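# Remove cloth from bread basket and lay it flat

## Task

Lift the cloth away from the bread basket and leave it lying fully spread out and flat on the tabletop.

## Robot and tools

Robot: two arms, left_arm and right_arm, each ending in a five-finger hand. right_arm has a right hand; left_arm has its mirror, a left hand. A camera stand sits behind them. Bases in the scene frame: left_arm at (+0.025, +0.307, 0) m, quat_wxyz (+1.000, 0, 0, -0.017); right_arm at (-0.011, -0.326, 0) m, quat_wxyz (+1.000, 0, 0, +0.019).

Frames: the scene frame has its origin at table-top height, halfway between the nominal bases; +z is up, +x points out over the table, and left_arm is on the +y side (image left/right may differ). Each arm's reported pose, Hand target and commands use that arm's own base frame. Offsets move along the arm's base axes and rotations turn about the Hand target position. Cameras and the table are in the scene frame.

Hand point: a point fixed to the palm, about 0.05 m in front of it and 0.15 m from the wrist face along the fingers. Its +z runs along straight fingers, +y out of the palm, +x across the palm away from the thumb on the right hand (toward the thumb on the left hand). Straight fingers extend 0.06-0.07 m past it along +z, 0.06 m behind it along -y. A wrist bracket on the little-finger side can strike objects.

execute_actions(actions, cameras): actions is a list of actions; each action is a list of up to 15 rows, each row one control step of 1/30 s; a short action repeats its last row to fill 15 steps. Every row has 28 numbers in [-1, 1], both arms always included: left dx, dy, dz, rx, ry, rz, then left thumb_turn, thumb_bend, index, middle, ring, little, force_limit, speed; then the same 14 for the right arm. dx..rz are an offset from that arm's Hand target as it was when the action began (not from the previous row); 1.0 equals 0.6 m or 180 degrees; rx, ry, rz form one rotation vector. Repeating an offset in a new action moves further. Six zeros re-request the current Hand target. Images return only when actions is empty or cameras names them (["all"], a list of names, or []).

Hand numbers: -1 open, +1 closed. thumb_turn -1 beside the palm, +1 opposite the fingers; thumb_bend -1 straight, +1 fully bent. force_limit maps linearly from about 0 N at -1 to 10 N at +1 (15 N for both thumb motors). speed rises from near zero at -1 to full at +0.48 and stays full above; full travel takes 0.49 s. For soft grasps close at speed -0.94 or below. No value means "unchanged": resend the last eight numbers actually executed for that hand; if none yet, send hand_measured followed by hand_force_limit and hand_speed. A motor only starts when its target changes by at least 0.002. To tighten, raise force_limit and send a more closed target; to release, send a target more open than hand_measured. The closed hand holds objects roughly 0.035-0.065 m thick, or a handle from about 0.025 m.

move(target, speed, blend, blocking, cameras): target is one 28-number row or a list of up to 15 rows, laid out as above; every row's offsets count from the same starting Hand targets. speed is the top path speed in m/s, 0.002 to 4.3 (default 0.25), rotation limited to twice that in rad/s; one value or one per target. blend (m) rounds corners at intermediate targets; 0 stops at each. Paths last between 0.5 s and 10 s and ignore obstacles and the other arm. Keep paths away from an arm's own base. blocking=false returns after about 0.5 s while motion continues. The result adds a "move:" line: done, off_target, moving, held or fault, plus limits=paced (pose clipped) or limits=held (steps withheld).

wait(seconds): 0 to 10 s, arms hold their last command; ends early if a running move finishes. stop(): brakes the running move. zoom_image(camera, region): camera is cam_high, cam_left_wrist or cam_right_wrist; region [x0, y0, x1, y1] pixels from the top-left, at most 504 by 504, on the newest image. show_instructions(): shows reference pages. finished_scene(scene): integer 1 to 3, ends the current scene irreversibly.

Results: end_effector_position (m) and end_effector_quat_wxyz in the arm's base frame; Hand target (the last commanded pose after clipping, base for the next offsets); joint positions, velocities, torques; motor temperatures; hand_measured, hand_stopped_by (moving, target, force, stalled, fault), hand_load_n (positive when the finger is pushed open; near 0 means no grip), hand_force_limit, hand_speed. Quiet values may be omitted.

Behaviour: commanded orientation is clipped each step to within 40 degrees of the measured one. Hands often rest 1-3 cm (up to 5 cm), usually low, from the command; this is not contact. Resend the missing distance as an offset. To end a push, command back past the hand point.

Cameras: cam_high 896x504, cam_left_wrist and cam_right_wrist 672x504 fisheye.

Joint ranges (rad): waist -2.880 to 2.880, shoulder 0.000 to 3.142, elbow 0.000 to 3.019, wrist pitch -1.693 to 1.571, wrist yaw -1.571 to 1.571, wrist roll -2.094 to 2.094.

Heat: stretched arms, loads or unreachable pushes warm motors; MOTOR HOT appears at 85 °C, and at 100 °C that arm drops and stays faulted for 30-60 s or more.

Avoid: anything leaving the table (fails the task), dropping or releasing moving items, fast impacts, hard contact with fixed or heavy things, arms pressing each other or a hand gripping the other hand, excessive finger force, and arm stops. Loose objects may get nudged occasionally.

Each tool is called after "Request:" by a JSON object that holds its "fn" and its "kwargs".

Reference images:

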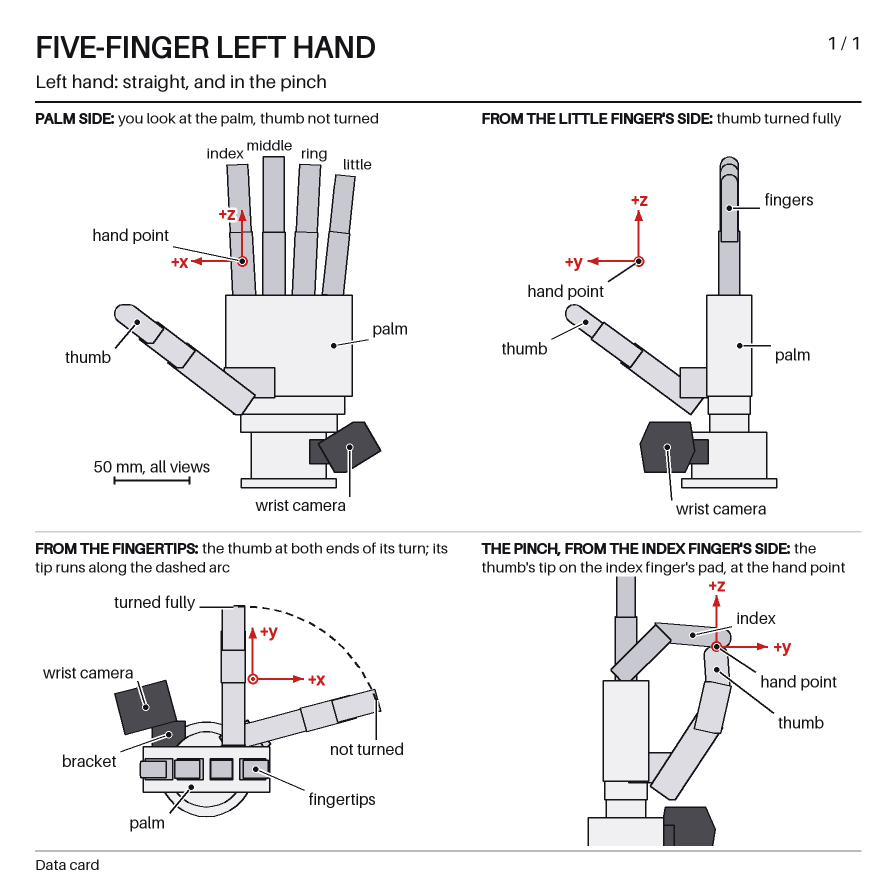

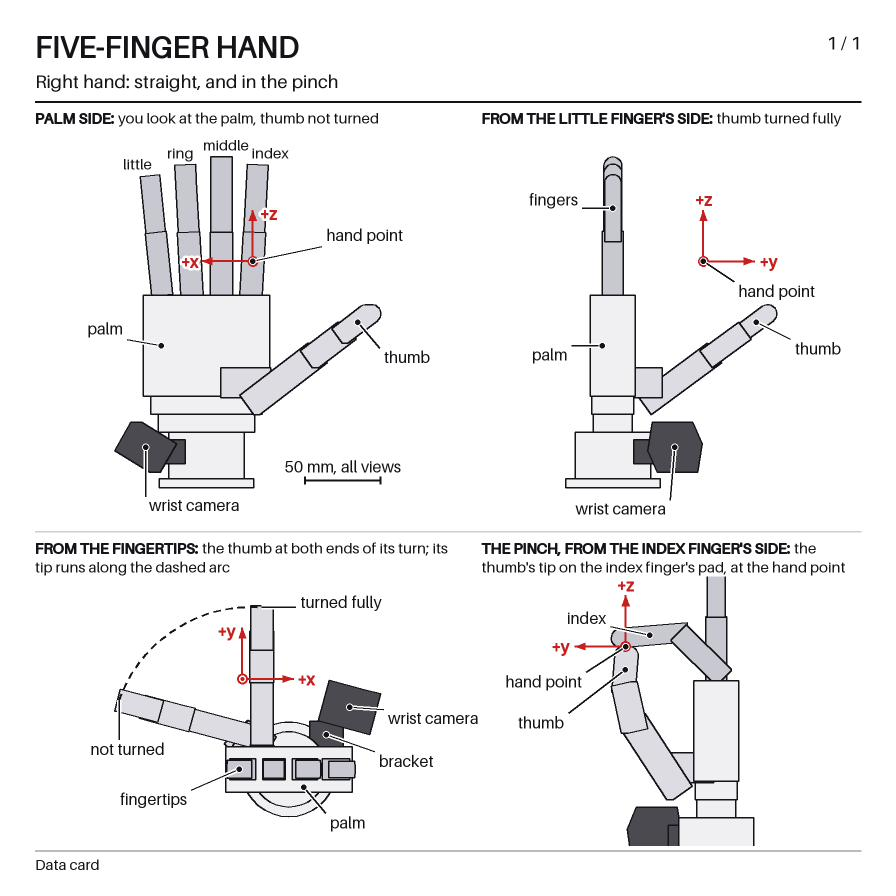

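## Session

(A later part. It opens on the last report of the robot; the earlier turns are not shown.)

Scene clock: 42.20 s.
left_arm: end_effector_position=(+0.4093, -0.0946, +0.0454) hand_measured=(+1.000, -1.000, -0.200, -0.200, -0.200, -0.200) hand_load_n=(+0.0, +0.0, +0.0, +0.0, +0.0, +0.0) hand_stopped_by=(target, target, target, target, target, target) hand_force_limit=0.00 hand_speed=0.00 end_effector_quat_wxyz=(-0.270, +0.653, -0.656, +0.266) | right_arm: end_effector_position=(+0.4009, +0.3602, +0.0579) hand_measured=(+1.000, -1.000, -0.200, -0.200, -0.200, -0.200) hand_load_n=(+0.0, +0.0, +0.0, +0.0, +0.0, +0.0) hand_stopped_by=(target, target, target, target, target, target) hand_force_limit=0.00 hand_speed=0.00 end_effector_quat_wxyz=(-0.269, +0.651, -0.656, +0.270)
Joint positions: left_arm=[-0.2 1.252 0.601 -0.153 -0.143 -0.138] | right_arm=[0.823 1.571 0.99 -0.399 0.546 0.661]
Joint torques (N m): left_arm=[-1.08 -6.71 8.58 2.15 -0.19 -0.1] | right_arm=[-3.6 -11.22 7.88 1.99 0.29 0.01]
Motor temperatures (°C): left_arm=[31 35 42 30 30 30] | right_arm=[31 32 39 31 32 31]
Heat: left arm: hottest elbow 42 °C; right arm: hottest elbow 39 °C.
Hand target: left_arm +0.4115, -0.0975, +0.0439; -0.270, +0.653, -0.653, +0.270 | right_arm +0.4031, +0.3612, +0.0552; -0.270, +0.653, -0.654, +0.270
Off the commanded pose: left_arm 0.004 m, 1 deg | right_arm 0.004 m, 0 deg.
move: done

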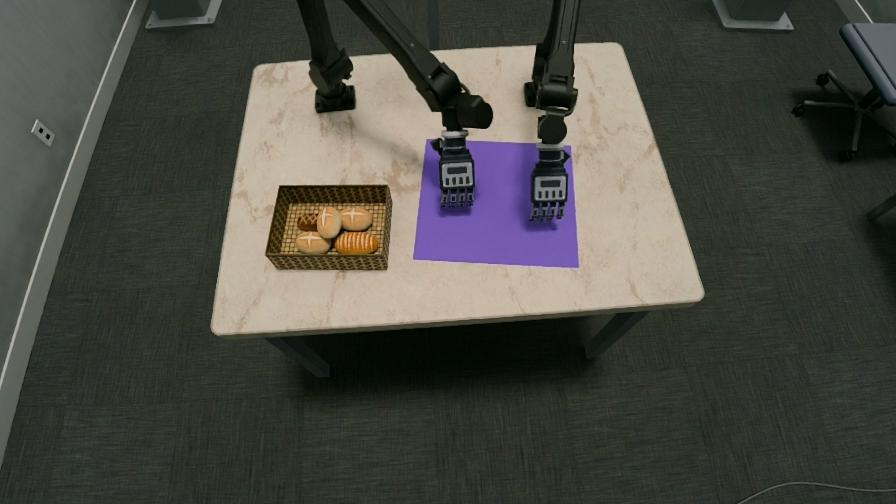

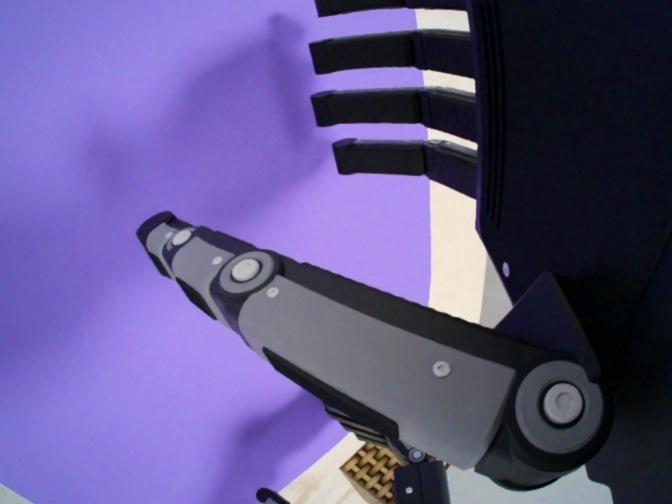

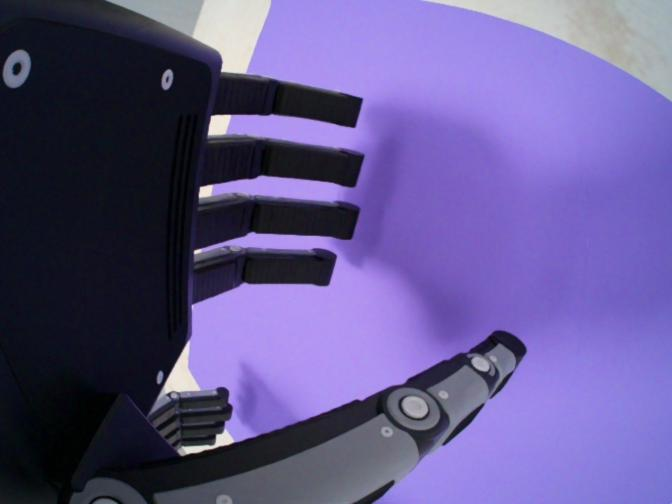

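Request:
{"fn": "move", "kwargs": {"target": [[0,0,0.15,0,0,0,1,-1,-0.2,-0.2,-0.2,-0.2,0,0,0,0,0.15,0,0,0,1,-1,-0.2,-0.2,-0.2,-0.2,0,0],[-0.25,0.1,0.25,0,0,0,1,-1,-0.2,-0.2,-0.2,-0.2,0,0,-0.25,-0.2,0.25,0,0,0,1,-1,-0.2,-0.2,-0.2,-0.2,0,0]], "cameras": ["cam_high"], "speed": 0.25, "blend": [0.03,0]}}

Request:
{"fn": "zoom_image", "kwargs": {"camera": "cam_high", "region": [380, 110, 620, 290]}}

Scene clock: 44.17 s.
left_arm: end_effector_position=(+0.2651, -0.0395, +0.2000) hand_measured=(+1.000, -1.000, -0.200, -0.200, -0.200, -0.200) hand_load_n=(+0.0, +0.0, +0.0, +0.0, +0.0, +0.0) hand_stopped_by=(target, target, target, target, target, target) hand_force_limit=0.00 hand_speed=0.00 end_effector_quat_wxyz=(-0.276, +0.652, -0.648, +0.280) | right_arm: end_effector_position=(+0.2553, +0.2404, +0.2108) hand_measured=(+1.000, -1.000, -0.200, -0.200, -0.200, -0.200) hand_load_n=(+0.0, +0.0, +0.0, +0.0, +0.0, +0.0) hand_stopped_by=(target, target, target, target, target, target) hand_force_limit=0.00 hand_speed=0.00 end_effector_quat_wxyz=(-0.278, +0.651, -0.653, +0.270)
Joint positions: left_arm=[-0.043 0.545 0.66 -0.877 -0.028 -0.037] | right_arm=[0.92 0.902 0.856 -0.964 0.598 0.746]
Joint torques (N m): left_arm=[-0.03 0.21 10.22 0.87 0.05 0.11] | right_arm=[-2.73 -2.9 9.02 1.11 0.53 0.24]
Heat: left arm: hottest elbow 42 °C; right arm: hottest elbow 39 °C.
Hand target: left_arm +0.2615, -0.0375, +0.1940; -0.270, +0.653, -0.653, +0.271 | right_arm +0.2531, +0.2413, +0.2053; -0.270, +0.653, -0.654, +0.270
Off the commanded pose: left_arm 0.007 m, 1 deg | right_arm 0.006 m, 1 deg.
move: done
Images, in order (width x height): cam_high 896x504.

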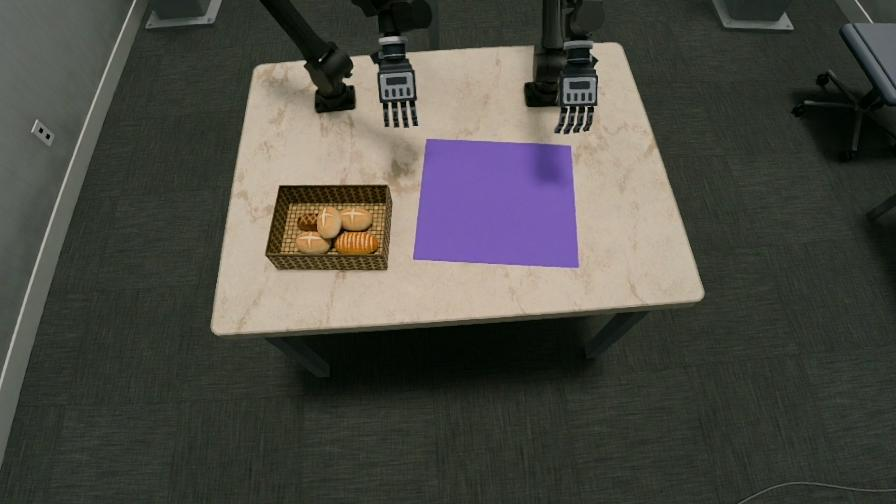

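Scaled by 2.100 from the camera's 896x504 image, which has a finer 1280x720 frame.

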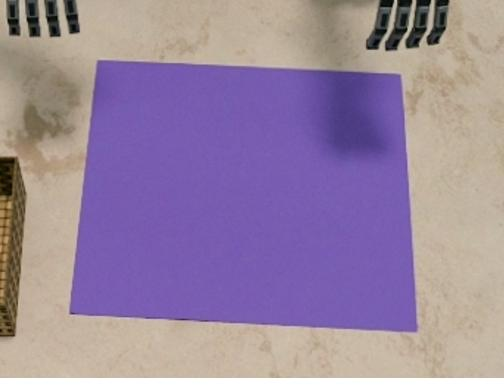

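Request:
{"fn": "finished_scene", "kwargs": {"scene": 1}}

The scene is finished: the task was done.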